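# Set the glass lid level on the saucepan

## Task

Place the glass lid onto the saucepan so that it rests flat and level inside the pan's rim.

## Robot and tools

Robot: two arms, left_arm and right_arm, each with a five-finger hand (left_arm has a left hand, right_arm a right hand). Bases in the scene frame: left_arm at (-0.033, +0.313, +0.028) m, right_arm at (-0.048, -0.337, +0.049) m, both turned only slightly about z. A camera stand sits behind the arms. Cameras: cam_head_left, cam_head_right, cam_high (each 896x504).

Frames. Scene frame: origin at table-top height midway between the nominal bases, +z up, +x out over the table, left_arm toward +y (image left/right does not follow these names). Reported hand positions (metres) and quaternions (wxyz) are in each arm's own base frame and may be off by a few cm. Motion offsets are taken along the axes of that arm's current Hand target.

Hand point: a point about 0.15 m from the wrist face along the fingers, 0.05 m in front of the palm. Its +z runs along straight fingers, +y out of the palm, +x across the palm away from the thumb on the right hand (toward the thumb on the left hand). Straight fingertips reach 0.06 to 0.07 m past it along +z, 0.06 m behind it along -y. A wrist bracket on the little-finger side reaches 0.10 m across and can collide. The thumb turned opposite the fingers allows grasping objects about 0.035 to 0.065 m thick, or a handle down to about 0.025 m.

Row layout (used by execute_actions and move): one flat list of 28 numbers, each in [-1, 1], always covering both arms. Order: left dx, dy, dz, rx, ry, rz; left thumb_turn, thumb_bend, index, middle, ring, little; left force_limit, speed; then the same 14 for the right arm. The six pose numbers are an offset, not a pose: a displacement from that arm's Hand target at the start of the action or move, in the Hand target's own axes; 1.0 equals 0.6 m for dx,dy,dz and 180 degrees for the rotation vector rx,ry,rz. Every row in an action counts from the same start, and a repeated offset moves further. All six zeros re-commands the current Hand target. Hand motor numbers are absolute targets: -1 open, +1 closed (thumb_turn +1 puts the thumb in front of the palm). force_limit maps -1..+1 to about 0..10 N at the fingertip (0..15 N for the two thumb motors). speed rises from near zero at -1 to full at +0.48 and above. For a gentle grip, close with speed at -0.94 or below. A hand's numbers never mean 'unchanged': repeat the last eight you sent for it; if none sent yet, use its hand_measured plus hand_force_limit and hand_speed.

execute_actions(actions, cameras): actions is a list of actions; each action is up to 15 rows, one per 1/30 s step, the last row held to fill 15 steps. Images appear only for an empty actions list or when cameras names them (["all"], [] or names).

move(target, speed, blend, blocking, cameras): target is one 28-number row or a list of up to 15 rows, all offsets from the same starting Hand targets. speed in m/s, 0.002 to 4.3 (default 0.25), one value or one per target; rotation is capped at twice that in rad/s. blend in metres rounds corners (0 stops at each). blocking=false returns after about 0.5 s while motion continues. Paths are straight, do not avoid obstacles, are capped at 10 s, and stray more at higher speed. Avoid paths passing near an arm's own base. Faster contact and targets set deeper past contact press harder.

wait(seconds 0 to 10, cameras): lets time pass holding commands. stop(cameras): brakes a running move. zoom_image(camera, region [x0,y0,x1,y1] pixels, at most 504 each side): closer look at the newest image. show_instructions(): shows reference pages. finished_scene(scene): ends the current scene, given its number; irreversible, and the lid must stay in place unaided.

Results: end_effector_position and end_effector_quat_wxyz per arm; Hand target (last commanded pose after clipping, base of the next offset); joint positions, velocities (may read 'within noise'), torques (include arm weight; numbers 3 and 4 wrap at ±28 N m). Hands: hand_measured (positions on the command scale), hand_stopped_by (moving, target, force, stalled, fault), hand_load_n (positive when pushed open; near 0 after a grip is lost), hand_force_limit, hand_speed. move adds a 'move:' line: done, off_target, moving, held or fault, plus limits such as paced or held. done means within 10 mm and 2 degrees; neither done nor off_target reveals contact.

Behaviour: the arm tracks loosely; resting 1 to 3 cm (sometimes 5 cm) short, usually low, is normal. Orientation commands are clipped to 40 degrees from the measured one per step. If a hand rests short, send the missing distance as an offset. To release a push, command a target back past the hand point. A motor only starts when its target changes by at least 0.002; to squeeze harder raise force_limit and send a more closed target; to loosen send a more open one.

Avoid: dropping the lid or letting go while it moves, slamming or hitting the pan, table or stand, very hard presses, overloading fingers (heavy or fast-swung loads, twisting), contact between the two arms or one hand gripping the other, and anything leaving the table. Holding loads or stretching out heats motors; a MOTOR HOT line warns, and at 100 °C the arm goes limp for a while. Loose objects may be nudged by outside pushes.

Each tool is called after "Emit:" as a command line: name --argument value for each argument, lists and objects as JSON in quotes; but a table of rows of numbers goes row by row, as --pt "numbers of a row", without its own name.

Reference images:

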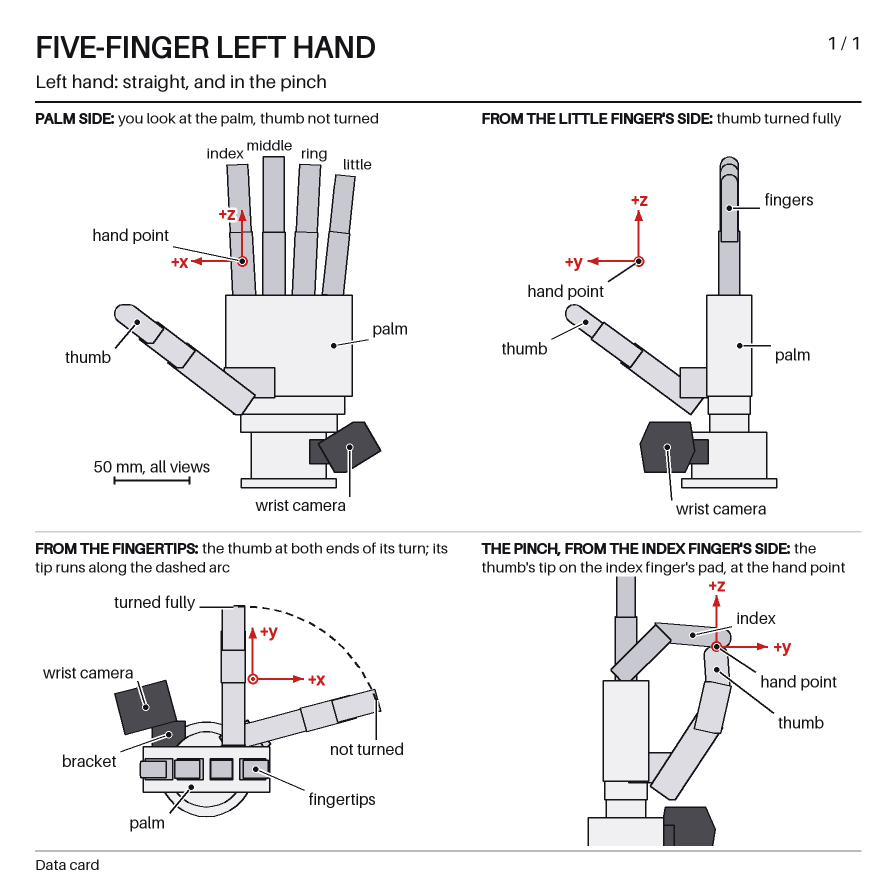

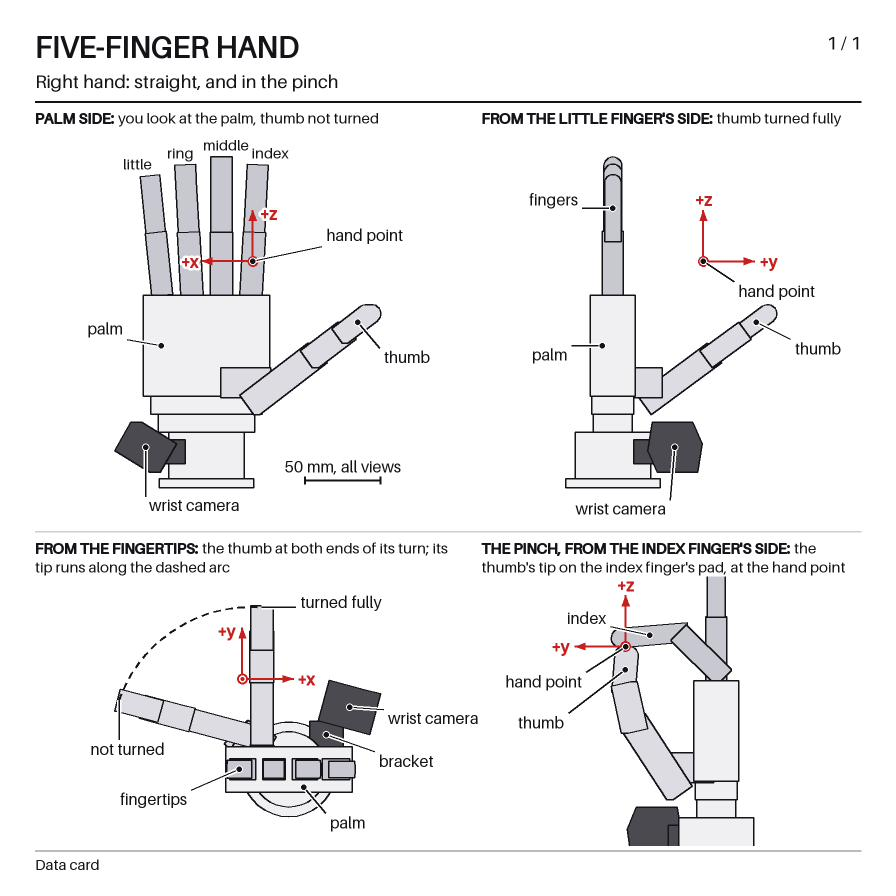

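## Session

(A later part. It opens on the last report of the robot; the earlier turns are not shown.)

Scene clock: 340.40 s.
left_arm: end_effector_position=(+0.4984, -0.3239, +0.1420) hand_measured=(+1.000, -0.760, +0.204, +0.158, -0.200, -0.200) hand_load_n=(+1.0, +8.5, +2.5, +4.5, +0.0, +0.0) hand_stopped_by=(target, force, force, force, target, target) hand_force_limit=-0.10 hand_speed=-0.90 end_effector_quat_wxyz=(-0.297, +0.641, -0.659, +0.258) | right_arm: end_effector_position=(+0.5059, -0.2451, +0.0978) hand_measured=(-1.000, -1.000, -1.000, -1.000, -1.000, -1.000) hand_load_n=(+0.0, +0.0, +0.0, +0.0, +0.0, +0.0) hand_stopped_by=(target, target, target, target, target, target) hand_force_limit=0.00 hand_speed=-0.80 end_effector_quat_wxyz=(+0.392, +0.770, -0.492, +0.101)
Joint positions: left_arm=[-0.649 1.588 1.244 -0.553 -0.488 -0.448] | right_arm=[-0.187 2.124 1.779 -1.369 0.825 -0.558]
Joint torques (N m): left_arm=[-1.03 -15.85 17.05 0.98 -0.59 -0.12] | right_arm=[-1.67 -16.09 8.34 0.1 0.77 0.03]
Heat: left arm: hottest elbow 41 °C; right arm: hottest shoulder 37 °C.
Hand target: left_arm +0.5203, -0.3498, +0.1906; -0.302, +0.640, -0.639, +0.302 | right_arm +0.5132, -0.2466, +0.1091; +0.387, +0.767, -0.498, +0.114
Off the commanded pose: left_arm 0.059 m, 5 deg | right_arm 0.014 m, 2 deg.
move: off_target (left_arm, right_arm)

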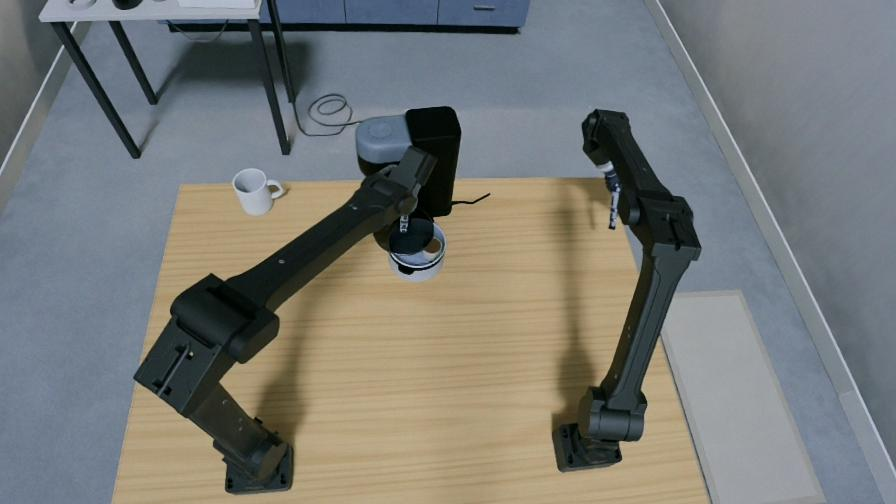

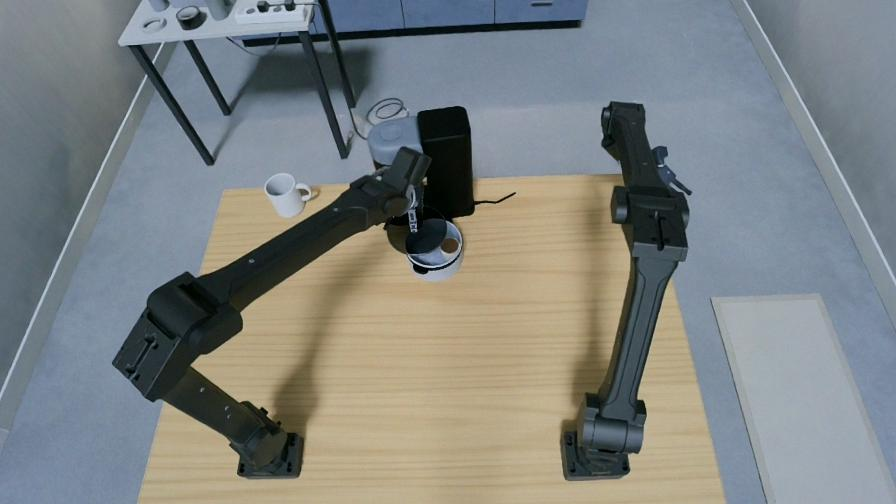

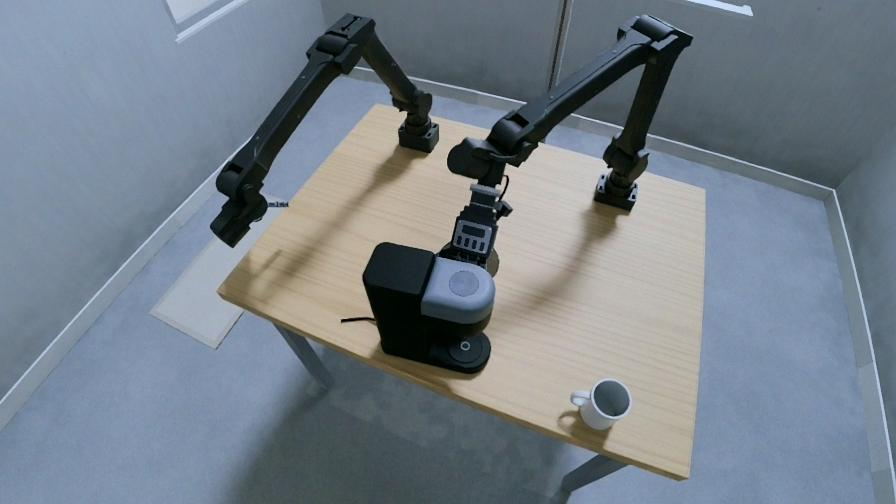

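Emit:
move --target '[0.0408,0.0165,0.0587,-0.009,0.0113,-0.0137,1,0.1,0.8,0.8,-0.2,-0.2,-0.1,-0.9,0,0,0,0,0,0,-1,-1,-1,-1,-1,-1,0,-0.8]' --speed 0.06 --cameras '["all"]'

Emit:
zoom_image --camera "cam_head_left" --region '[370, 190, 470, 290]'

Emit:
zoom_image --camera "cam_head_right" --region '[385, 190, 485, 290]'

Emit:
zoom_image --camera "cam_high" --region '[420, 180, 540, 300]'

Scene clock: 370.73 s.
left_arm: end_effector_position=(+0.5083, -0.3442, +0.1094) hand_measured=(+1.000, -0.760, +0.204, +0.158, -0.200, -0.200) hand_load_n=(+0.5, +8.5, +3.0, +5.0, +0.0, +0.0) hand_stopped_by=(target, force, force, force, target, target) hand_force_limit=-0.10 hand_speed=-0.90 end_effector_quat_wxyz=(-0.270, +0.653, -0.661, +0.251) | right_arm: end_effector_position=(+0.5059, -0.2451, +0.0978) hand_measured=(-1.000, -1.000, -1.000, -1.000, -1.000, -1.000) hand_load_n=(+0.0, +0.0, +0.0, +0.0, +0.0, +0.0) hand_stopped_by=(target, target, target, target, target, target) hand_force_limit=0.00 hand_speed=-0.80 end_effector_quat_wxyz=(+0.392, +0.770, -0.492, +0.101)
Joint positions: left_arm=[-0.649 1.679 1.284 -0.544 -0.444 -0.489] | right_arm=[-0.187 2.124 1.779 -1.369 0.825 -0.558]
Joint torques (N m): left_arm=[0.09 -18.08 16.65 2.61 -0.34 -0.19] | right_arm=[-1.08 -16.67 8.31 0.06 0.77 0.04]
Heat: left arm: hottest elbow 43 °C; right arm: hottest shoulder 37 °C.
Hand target: left_arm +0.5412, -0.3743, +0.1607; -0.275, +0.652, -0.635, +0.311 | right_arm +0.5132, -0.2466, +0.1091; +0.387, +0.767, -0.498, +0.114
Off the commanded pose: left_arm 0.068 m, 7 deg | right_arm 0.014 m, 2 deg.
move: off_target (left_arm, right_arm)

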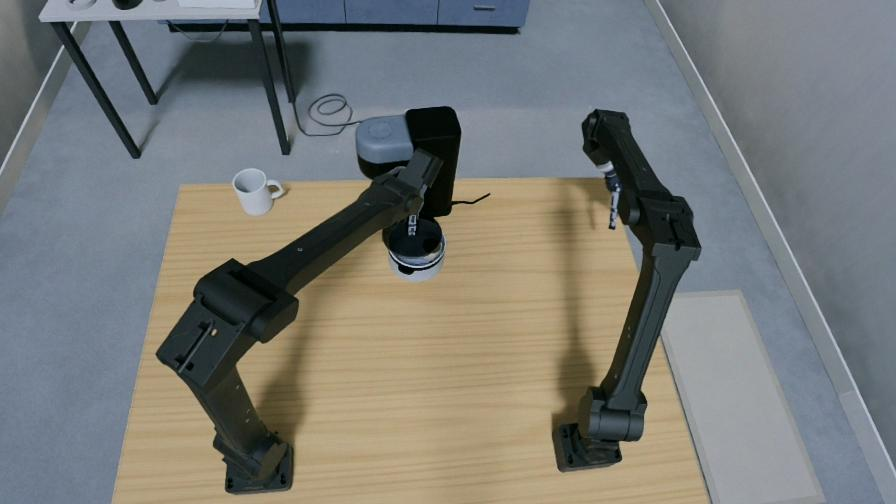

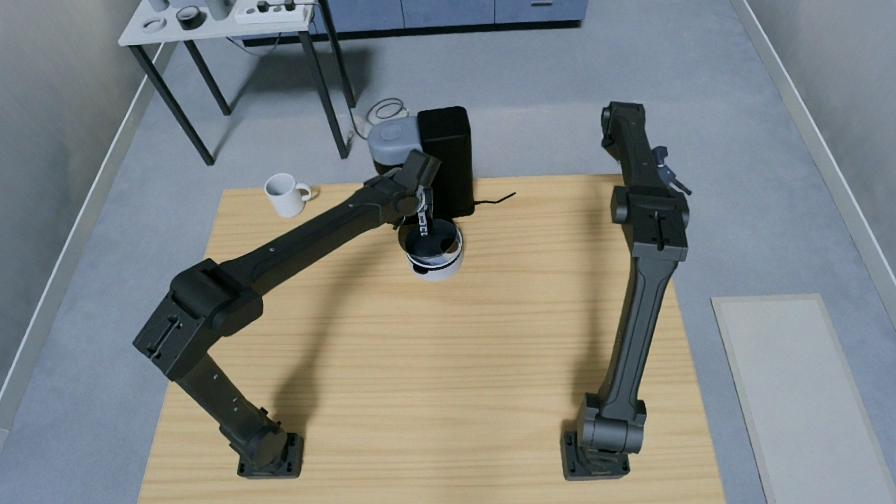

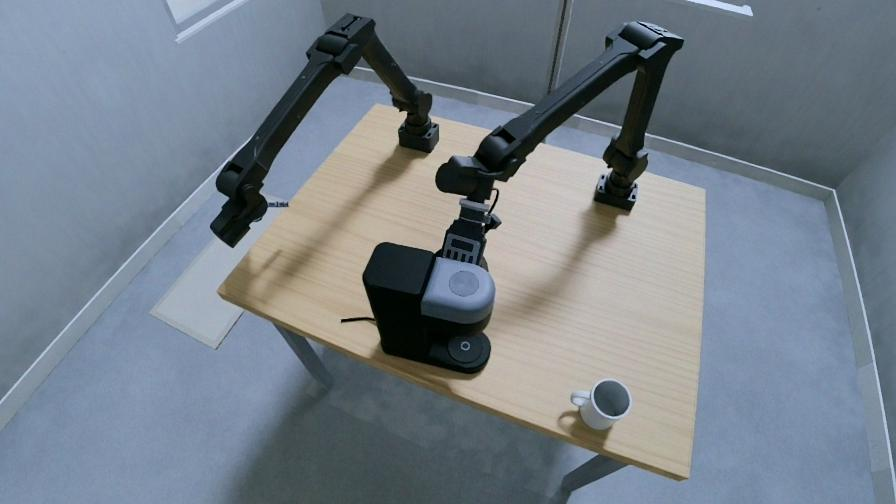

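Scaled by 5.040.

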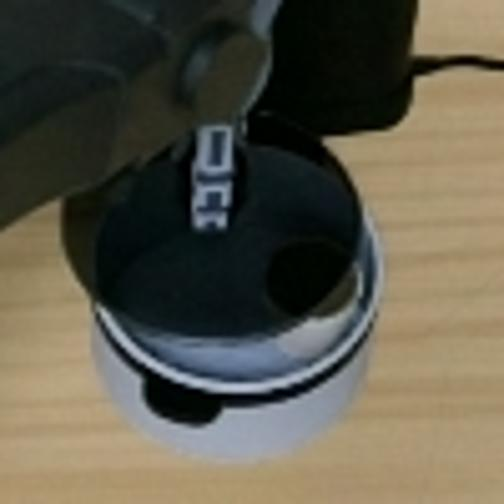

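Scaled by 5.040.

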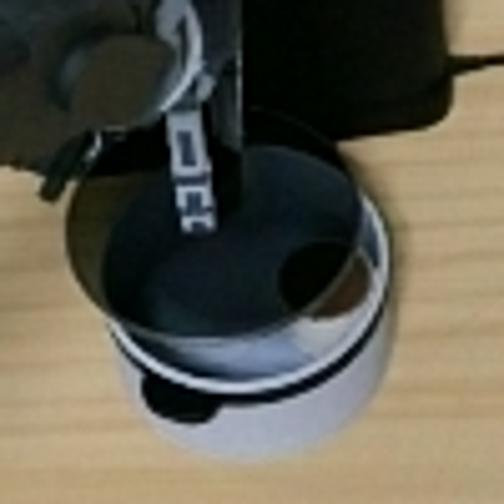

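Scaled by 4.200.

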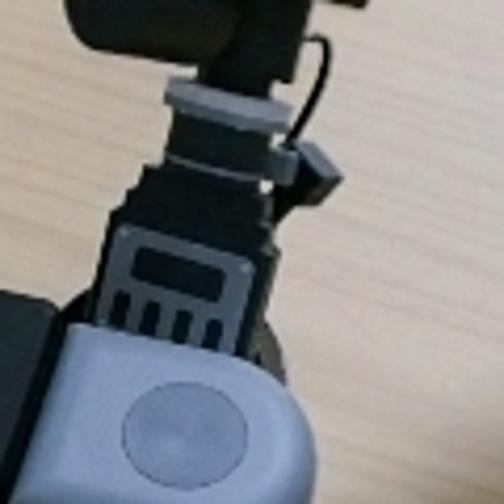

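Emit:
move --target '[0.0122,0.0252,0.0485,0.011,0.0051,-0.0059,1,0.1,0.8,0.8,-0.2,-0.2,-0.1,-0.9,0,0,0,0,0,0,-1,-1,-1,-1,-1,-1,0,-0.8]' --speed 0.05 --cameras '["all"]'

Emit:
zoom_image --camera "cam_head_left" --region '[370, 190, 470, 290]'

Emit:
zoom_image --camera "cam_head_right" --region '[385, 190, 485, 290]'

Emit:
zoom_image --camera "cam_high" --region '[420, 180, 540, 300]'

Scene clock: 402.43 s.
left_arm: end_effector_position=(+0.5316, -0.3618, +0.0958) hand_measured=(+1.000, -0.760, +0.204, +0.158, -0.200, -0.200) hand_load_n=(+1.0, +9.0, +3.0, +5.0, +0.0, +0.0) hand_stopped_by=(target, force, force, force, target, target) hand_force_limit=-0.10 hand_speed=-0.90 end_effector_quat_wxyz=(-0.274, +0.652, -0.647, +0.286) | right_arm: end_effector_position=(+0.5059, -0.2451, +0.0978) hand_measured=(-1.000, -1.000, -1.000, -1.000, -1.000, -1.000) hand_load_n=(+0.0, +0.0, +0.0, +0.0, +0.0, +0.0) hand_stopped_by=(target, target, target, target, target, target) hand_force_limit=0.00 hand_speed=-0.80 end_effector_quat_wxyz=(+0.392, +0.770, -0.492, +0.101)
Joint positions: left_arm=[-0.649 1.731 1.284 -0.415 -0.444 -0.49] | right_arm=[-0.187 2.124 1.779 -1.369 0.825 -0.558]
Joint torques (N m): left_arm=[0.03 -17.9 13.82 2.77 -0.44 -0.18] | right_arm=[-1.38 -15.91 8.31 0.13 0.78 0]
Heat: left arm: hottest elbow 47 °C; right arm: hottest shoulder 37 °C.
Hand target: left_arm +0.5532, -0.3834, +0.1308; -0.278, +0.651, -0.625, +0.329 | right_arm +0.5132, -0.2466, +0.1091; +0.387, +0.767, -0.498, +0.114
Off the commanded pose: left_arm 0.046 m, 6 deg | right_arm 0.014 m, 2 deg.
move: off_target (left_arm, right_arm)

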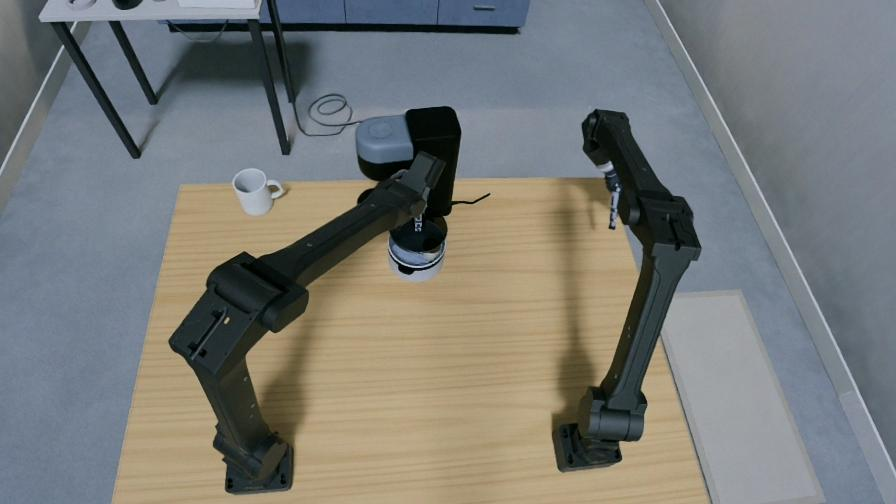

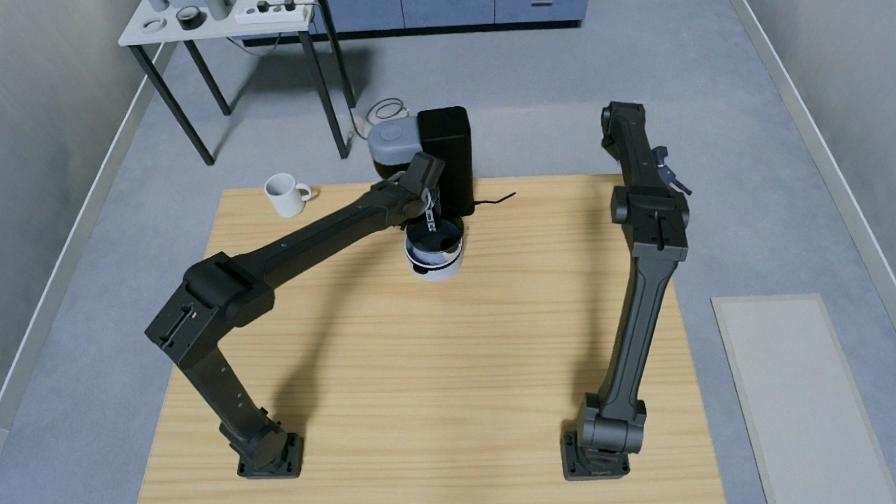

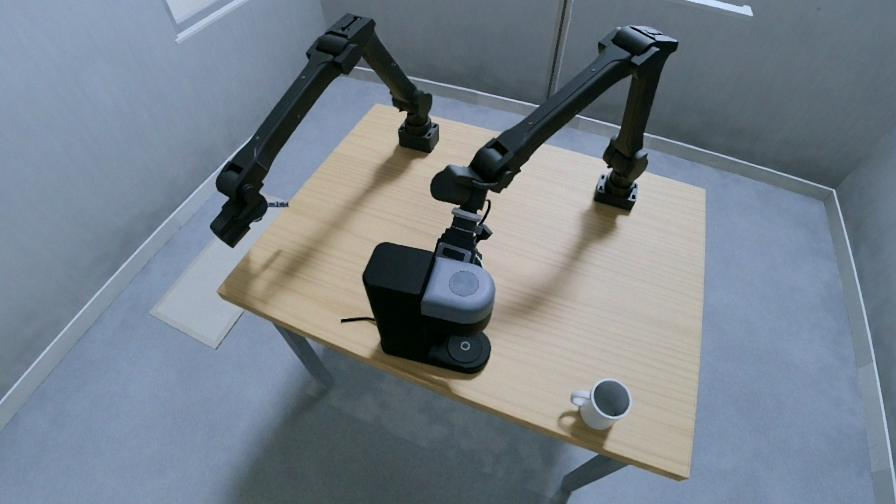

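Scaled by 5.040.

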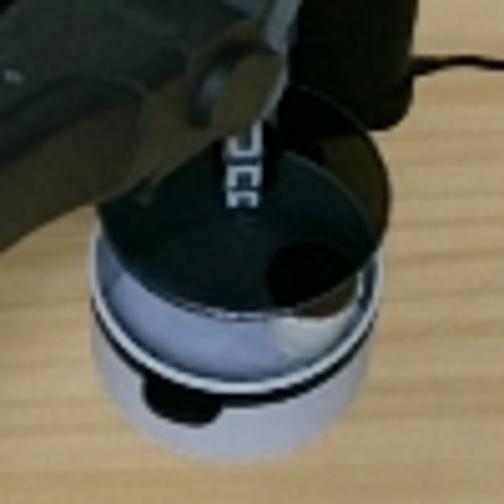

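Scaled by 5.040.

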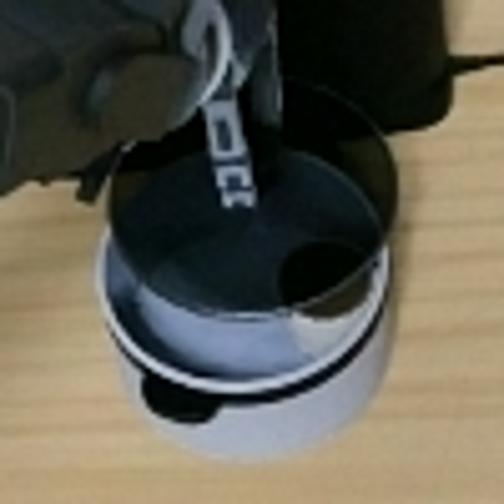

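Scaled by 4.200.

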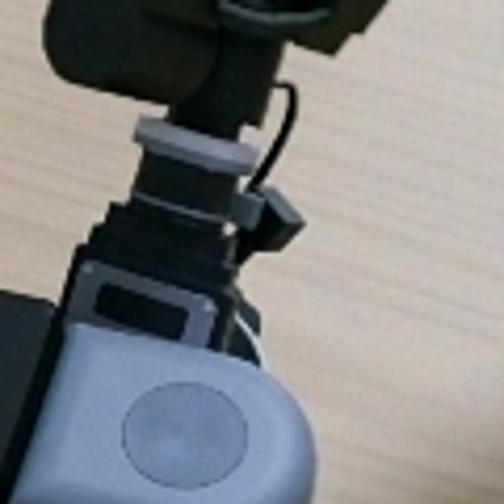

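Emit:
move --target '[-0.0125,0.0362,0.0015,0,0,0,1,0.1,0.8,0.8,-0.2,-0.2,-0.1,-0.9,0,0,0,0,0,0,-1,-1,-1,-1,-1,-1,0,-0.8]' --speed 0.05 --cameras '["all"]'

Emit:
zoom_image --camera "cam_head_left" --region '[370, 190, 470, 290]'

Emit:
zoom_image --camera "cam_head_right" --region '[385, 190, 485, 290]'

Scene clock: 417.63 s.
left_arm: end_effector_position=(+0.5373, -0.3655, +0.0972) hand_measured=(+1.000, -0.760, +0.204, +0.158, -0.200, -0.200) hand_load_n=(+1.0, +8.5, +3.0, +4.5, +0.0, -0.5) hand_stopped_by=(target, force, force, force, target, target) hand_force_limit=-0.10 hand_speed=-0.90 end_effector_quat_wxyz=(-0.278, +0.652, -0.637, +0.304) | right_arm: end_effector_position=(+0.5059, -0.2451, +0.0978) hand_measured=(-1.000, -1.000, -1.000, -1.000, -1.000, -1.000) hand_load_n=(+0.0, +0.0, +0.0, +0.0, +0.0, +0.0) hand_stopped_by=(target, target, target, target, target, target) hand_force_limit=0.00 hand_speed=-0.80 end_effector_quat_wxyz=(+0.392, +0.770, -0.492, +0.101)
Joint positions: left_arm=[-0.649 1.731 1.27 -0.363 -0.447 -0.494] | right_arm=[-0.187 2.124 1.779 -1.369 0.825 -0.558]
Joint torques (N m): left_arm=[-0.79 -18.2 9.03 2.86 -0.49 -0.13] | right_arm=[-0.85 -16.38 8.39 0.14 0.78 0.01]
Heat: left arm: hottest elbow 46 °C; right arm: hottest shoulder 37 °C.
Hand target: left_arm +0.5402, -0.3773, +0.1127; -0.278, +0.651, -0.625, +0.329 | right_arm +0.5132, -0.2466, +0.1091; +0.387, +0.767, -0.498, +0.114
Off the commanded pose: left_arm 0.020 m, 3 deg | right_arm 0.014 m, 2 deg.
move: off_target (left_arm, right_arm)

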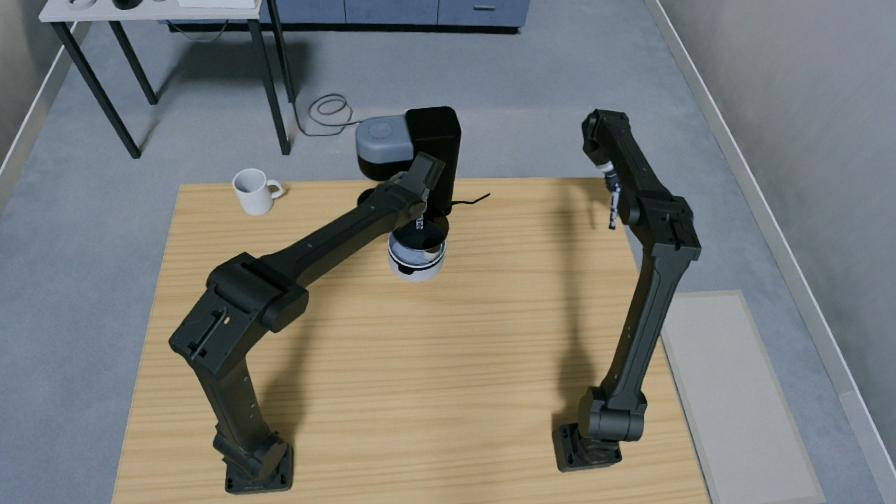

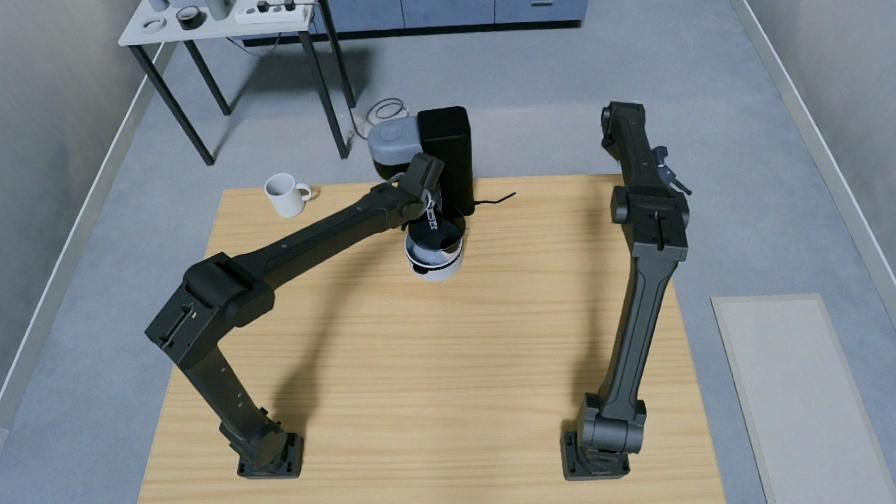

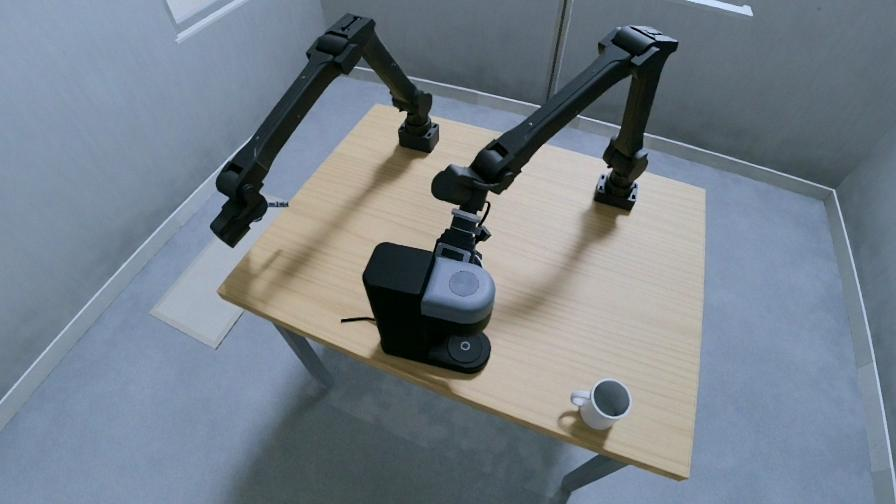

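Scaled by 5.040.

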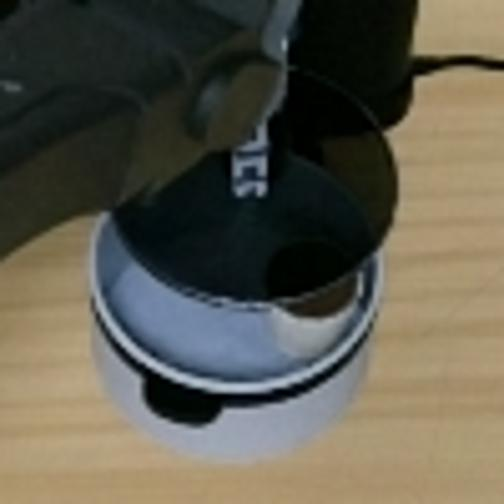

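Scaled by 5.040.

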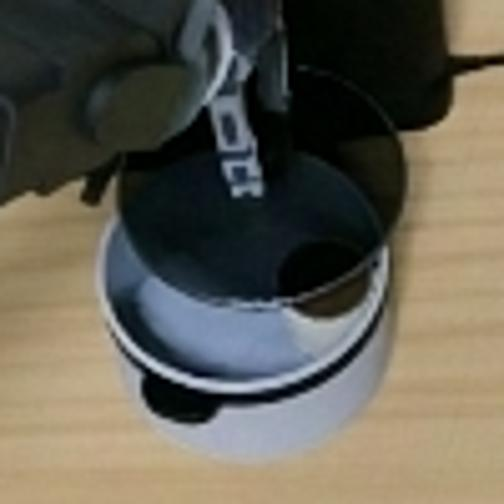

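Emit:
move --target '[-0.0125,0.0395,-0.0005,-0.0145,0,0,1,0.1,0.8,0.8,-0.2,-0.2,-0.1,-0.9,0,0,0,0,0,0,-1,-1,-1,-1,-1,-1,0,-0.8]' --speed 0.05 --cameras '["all"]'

Emit:
zoom_image --camera "cam_head_left" --region '[370, 190, 470, 290]'

Emit:
zoom_image --camera "cam_head_right" --region '[385, 190, 485, 290]'

Scene clock: 424.80 s.
left_arm: end_effector_position=(+0.5332, -0.3667, +0.0946) hand_measured=(+1.000, -0.760, +0.204, +0.158, -0.200, -0.200) hand_load_n=(+0.0, +8.5, +3.5, +4.5, +0.0, +0.0) hand_stopped_by=(target, force, force, force, target, target) hand_force_limit=-0.10 hand_speed=-0.90 end_effector_quat_wxyz=(-0.268, +0.658, -0.631, +0.310) | right_arm: end_effector_position=(+0.5059, -0.2451, +0.0978) hand_measured=(-1.000, -1.000, -1.000, -1.000, -1.000, -1.000) hand_load_n=(+0.0, +0.0, +0.0, +0.0, +0.0, +0.0) hand_stopped_by=(target, target, target, target, target, target) hand_force_limit=0.00 hand_speed=-0.80 end_effector_quat_wxyz=(+0.392, +0.770, -0.492, +0.101)
Joint positions: left_arm=[-0.649 1.724 1.251 -0.348 -0.434 -0.517] | right_arm=[-0.187 2.124 1.779 -1.369 0.825 -0.558]
Joint torques (N m): left_arm=[-0.91 -18.08 7.09 1.8 -0.08 -0.11] | right_arm=[-1.38 -16.44 8.29 0.03 0.74 0.01]
Heat: left arm: hottest elbow 44 °C; right arm: hottest shoulder 37 °C.
Hand target: left_arm +0.5250, -0.3713, +0.0939; -0.263, +0.657, -0.633, +0.315 | right_arm +0.5132, -0.2466, +0.1091; +0.387, +0.767, -0.498, +0.114
Off the commanded pose: left_arm 0.009 m, 1 deg | right_arm 0.014 m, 2 deg.
move: off_target (right_arm)

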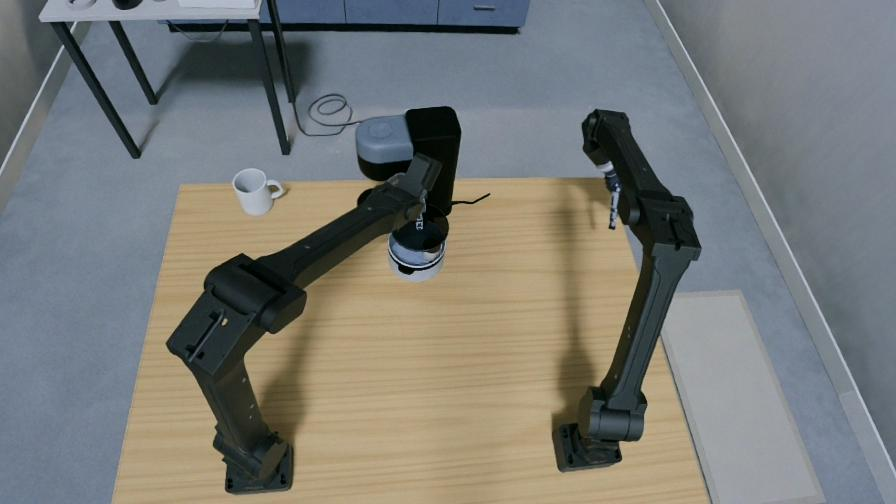

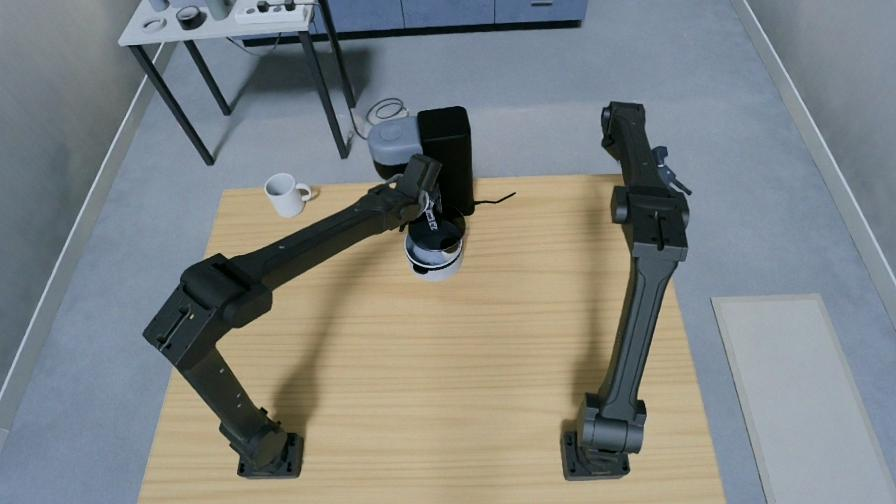

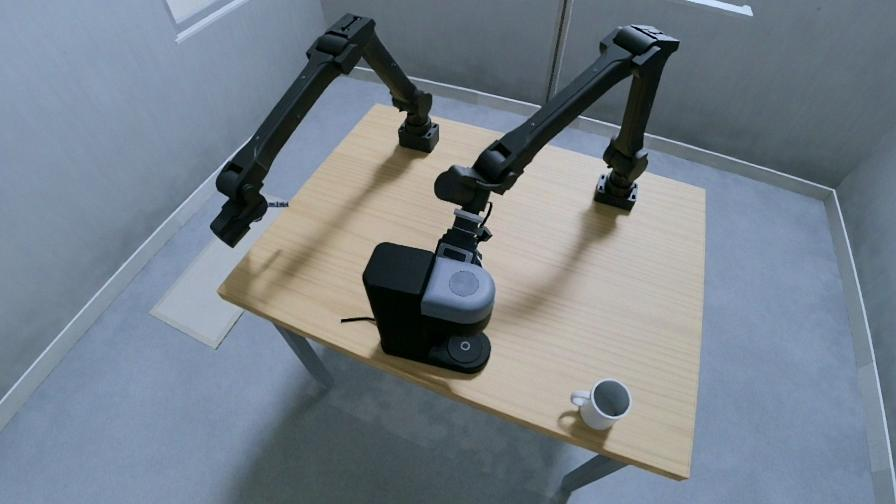

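Scaled by 5.040.

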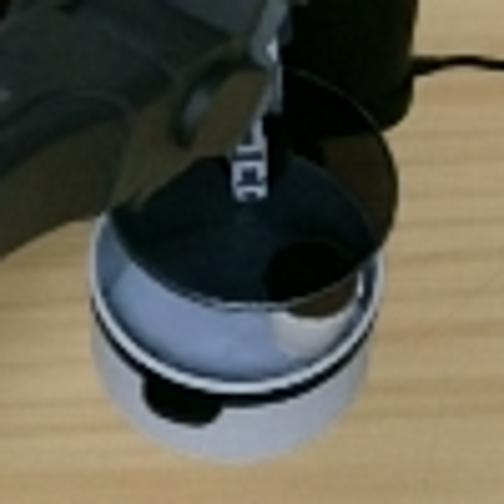

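Scaled by 5.040.

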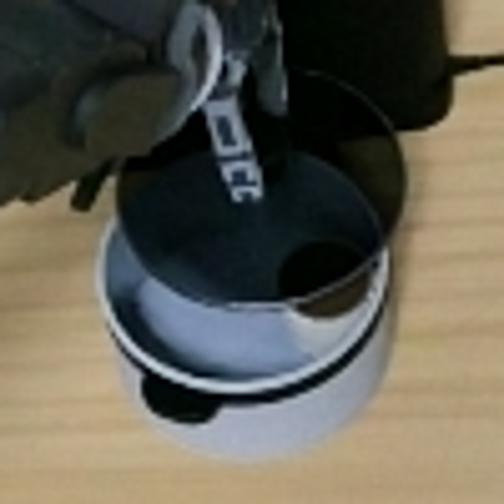

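Emit:
move --target '[-0.028,0.0503,-0.0043,-0.014,-0.0148,0.0166,1,0.1,0.8,0.8,-0.2,-0.2,-0.1,-0.9,0,0,0,0,0,0,-1,-1,-1,-1,-1,-1,0,-0.8]' --speed 0.05 --cameras '["all"]'

Emit:
zoom_image --camera "cam_head_left" --region '[370, 190, 470, 290]'

Emit:
zoom_image --camera "cam_head_right" --region '[385, 190, 485, 290]'

Scene clock: 442.07 s.
left_arm: end_effector_position=(+0.5234, -0.3590, +0.0928) hand_measured=(+1.000, -0.760, +0.204, +0.158, -0.200, -0.200) hand_load_n=(+1.0, +8.5, +2.5, +3.5, +0.0, +0.0) hand_stopped_by=(target, force, force, force, target, target) hand_force_limit=-0.10 hand_speed=-0.90 end_effector_quat_wxyz=(-0.275, +0.659, -0.630, +0.304) | right_arm: end_effector_position=(+0.5059, -0.2451, +0.0978) hand_measured=(-1.000, -1.000, -1.000, -1.000, -1.000, -1.000) hand_load_n=(+0.0, +0.0, +0.0, +0.0, +0.0, +0.0) hand_stopped_by=(target, target, target, target, target, target) hand_force_limit=0.00 hand_speed=-0.80 end_effector_quat_wxyz=(+0.392, +0.770, -0.492, +0.101)
Joint positions: left_arm=[-0.655 1.701 1.218 -0.348 -0.454 -0.52] | right_arm=[-0.187 2.124 1.779 -1.369 0.825 -0.558]
Joint torques (N m): left_arm=[-1.85 -16.38 6.35 0.39 -0.4 0.1] | right_arm=[-1.44 -16.09 8.28 0.09 0.76 0.03]
Heat: left arm: hottest elbow 41 °C; right arm: hottest shoulder 37 °C.
Hand target: left_arm +0.5030, -0.3561, +0.0717; -0.271, +0.653, -0.650, +0.278 | right_arm +0.5132, -0.2466, +0.1091; +0.387, +0.767, -0.498, +0.114
Off the commanded pose: left_arm 0.029 m, 4 deg | right_arm 0.014 m, 2 deg.
move: off_target (left_arm, right_arm)

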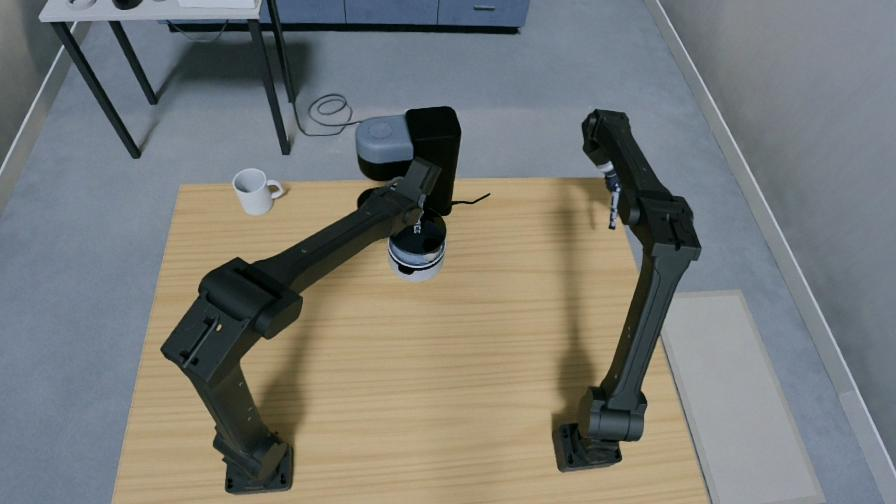

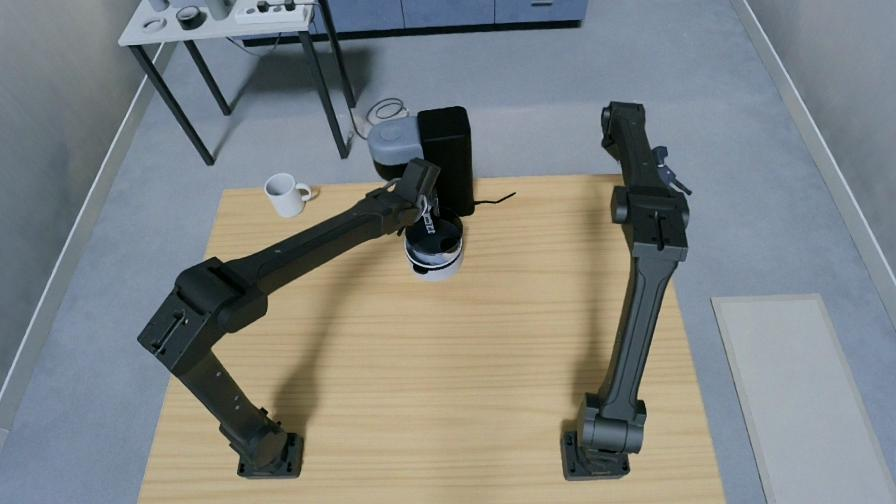

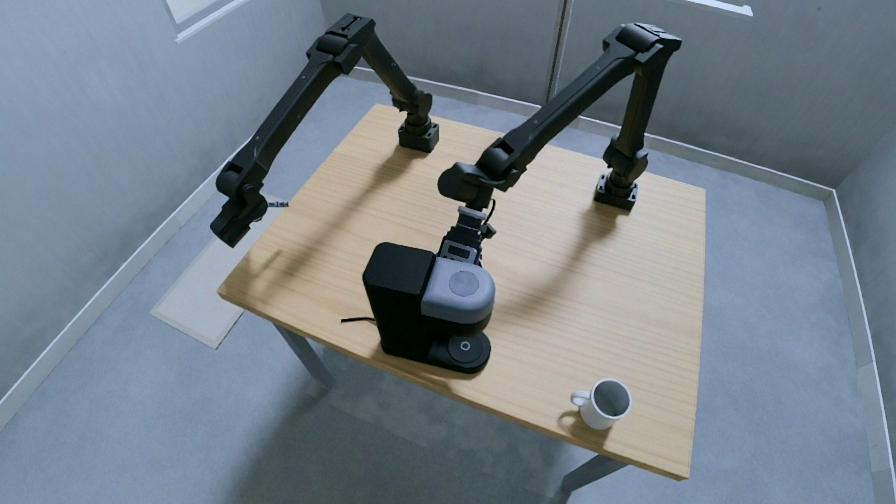

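Scaled by 5.040.

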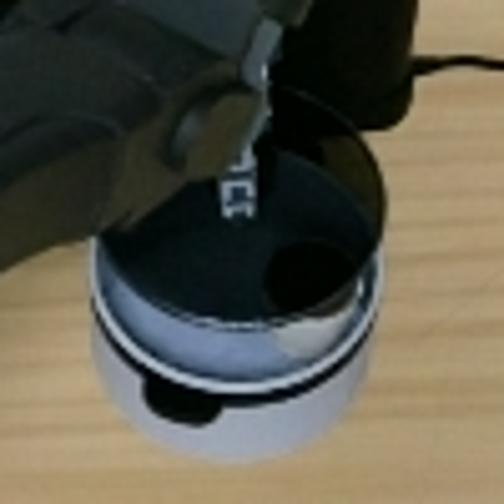

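Scaled by 5.040.

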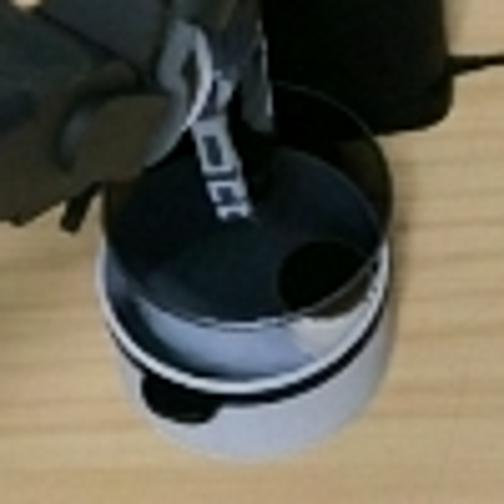

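Emit:
move --target '[-0.0068,0.0283,-0.0003,-0.01,-0.0058,0.006,1,0.1,0.8,0.8,-0.2,-0.2,-0.1,-0.9,0,0,0,0,0,0,-1,-1,-1,-1,-1,-1,0,-0.8]' --speed 0.05 --cameras '["all"]'

Emit:
zoom_image --camera "cam_head_left" --region '[370, 190, 470, 290]'

Emit:
zoom_image --camera "cam_head_right" --region '[385, 190, 485, 290]'

Scene clock: 450.37 s.
left_arm: end_effector_position=(+0.5158, -0.3570, +0.0905) hand_measured=(+1.000, -0.760, +0.204, +0.158, -0.200, -0.200) hand_load_n=(+1.0, +10.0, +2.0, +4.0, +0.0, +0.0) hand_stopped_by=(target, force, force, force, target, target) hand_force_limit=-0.10 hand_speed=-0.90 end_effector_quat_wxyz=(-0.276, +0.658, -0.635, +0.295) | right_arm: end_effector_position=(+0.5059, -0.2451, +0.0978) hand_measured=(-1.000, -1.000, -1.000, -1.000, -1.000, -1.000) hand_load_n=(+0.0, +0.0, +0.0, +0.0, +0.0, +0.0) hand_stopped_by=(target, target, target, target, target, target) hand_force_limit=0.00 hand_speed=-0.80 end_effector_quat_wxyz=(+0.392, +0.770, -0.492, +0.101)
Joint positions: left_arm=[-0.662 1.694 1.21 -0.367 -0.462 -0.521] | right_arm=[-0.187 2.124 1.779 -1.369 0.825 -0.558]
Joint torques (N m): left_arm=[-1.14 -14.74 5.9 -0.03 -0.31 0.04] | right_arm=[-1.44 -16.56 8.31 0.02 0.76 0.01]
Heat: left arm: hottest elbow 40 °C; right arm: hottest shoulder 37 °C.
Hand target: left_arm +0.4910, -0.3524, +0.0599; -0.269, +0.653, -0.658, +0.260 | right_arm +0.5132, -0.2466, +0.1091; +0.387, +0.767, -0.498, +0.114
Off the commanded pose: left_arm 0.040 m, 5 deg | right_arm 0.014 m, 2 deg.
move: off_target (left_arm, right_arm)

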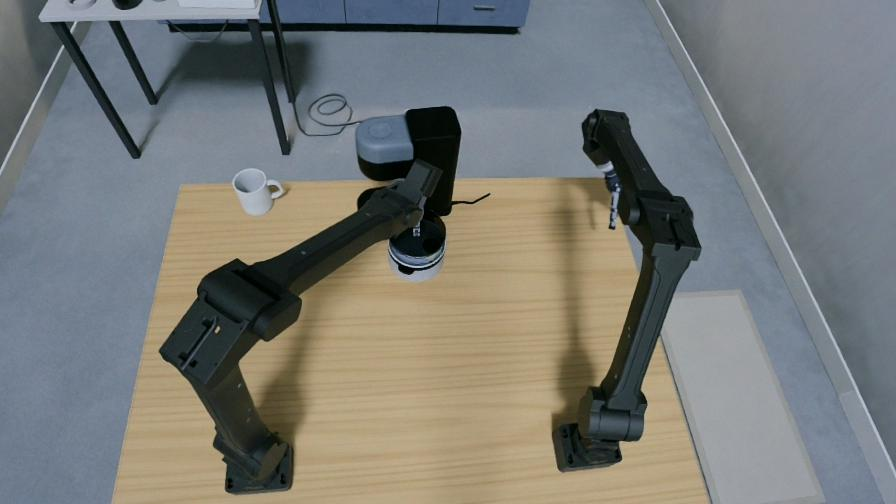

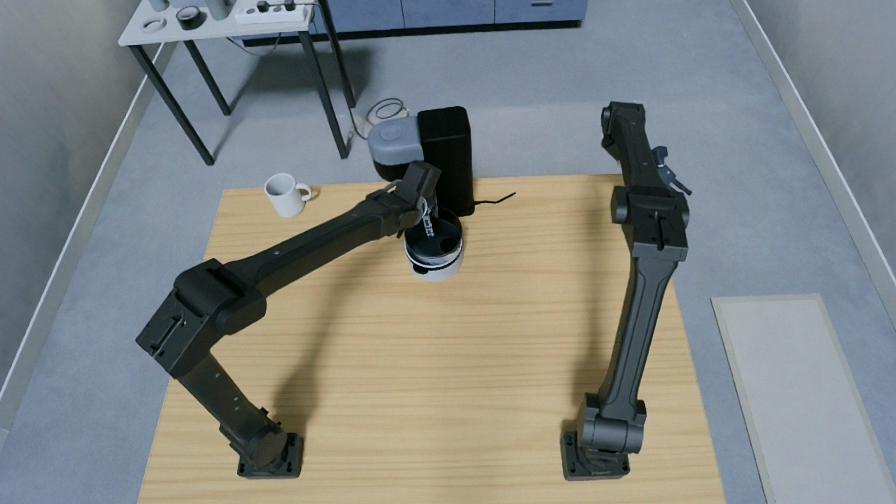

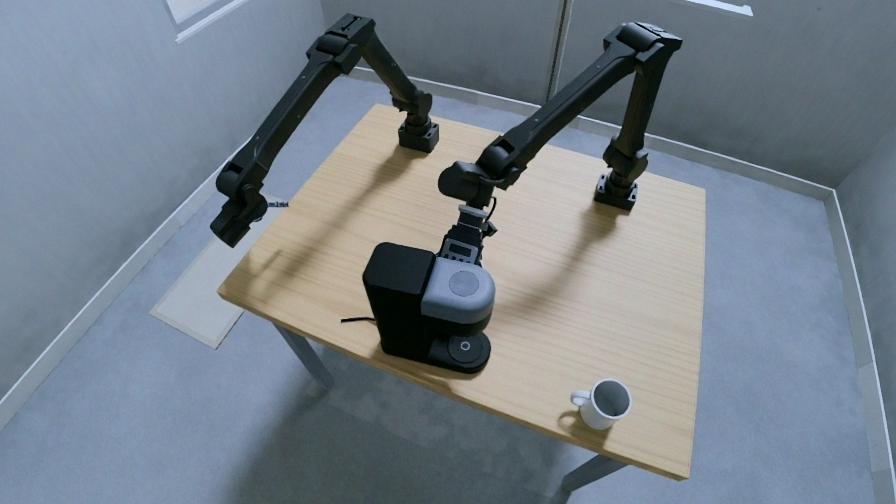

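Scaled by 5.040.

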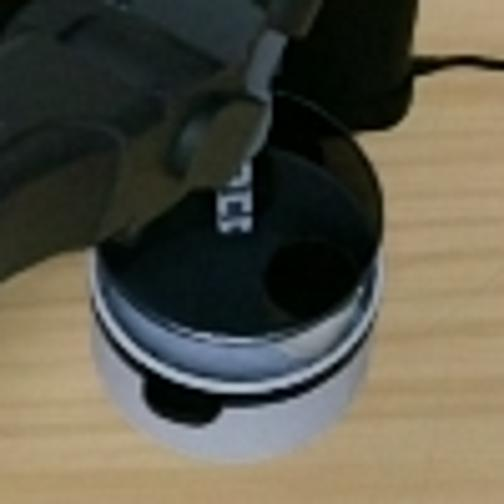

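Scaled by 5.040.

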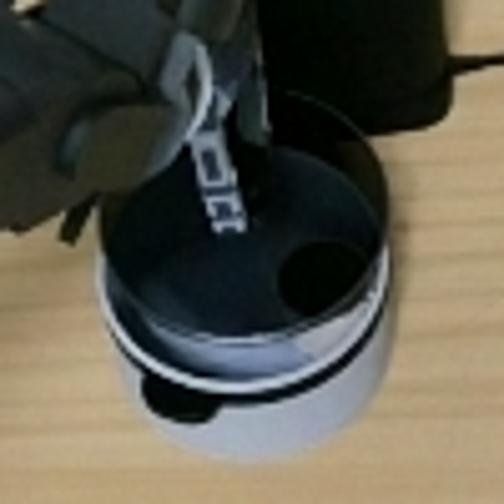

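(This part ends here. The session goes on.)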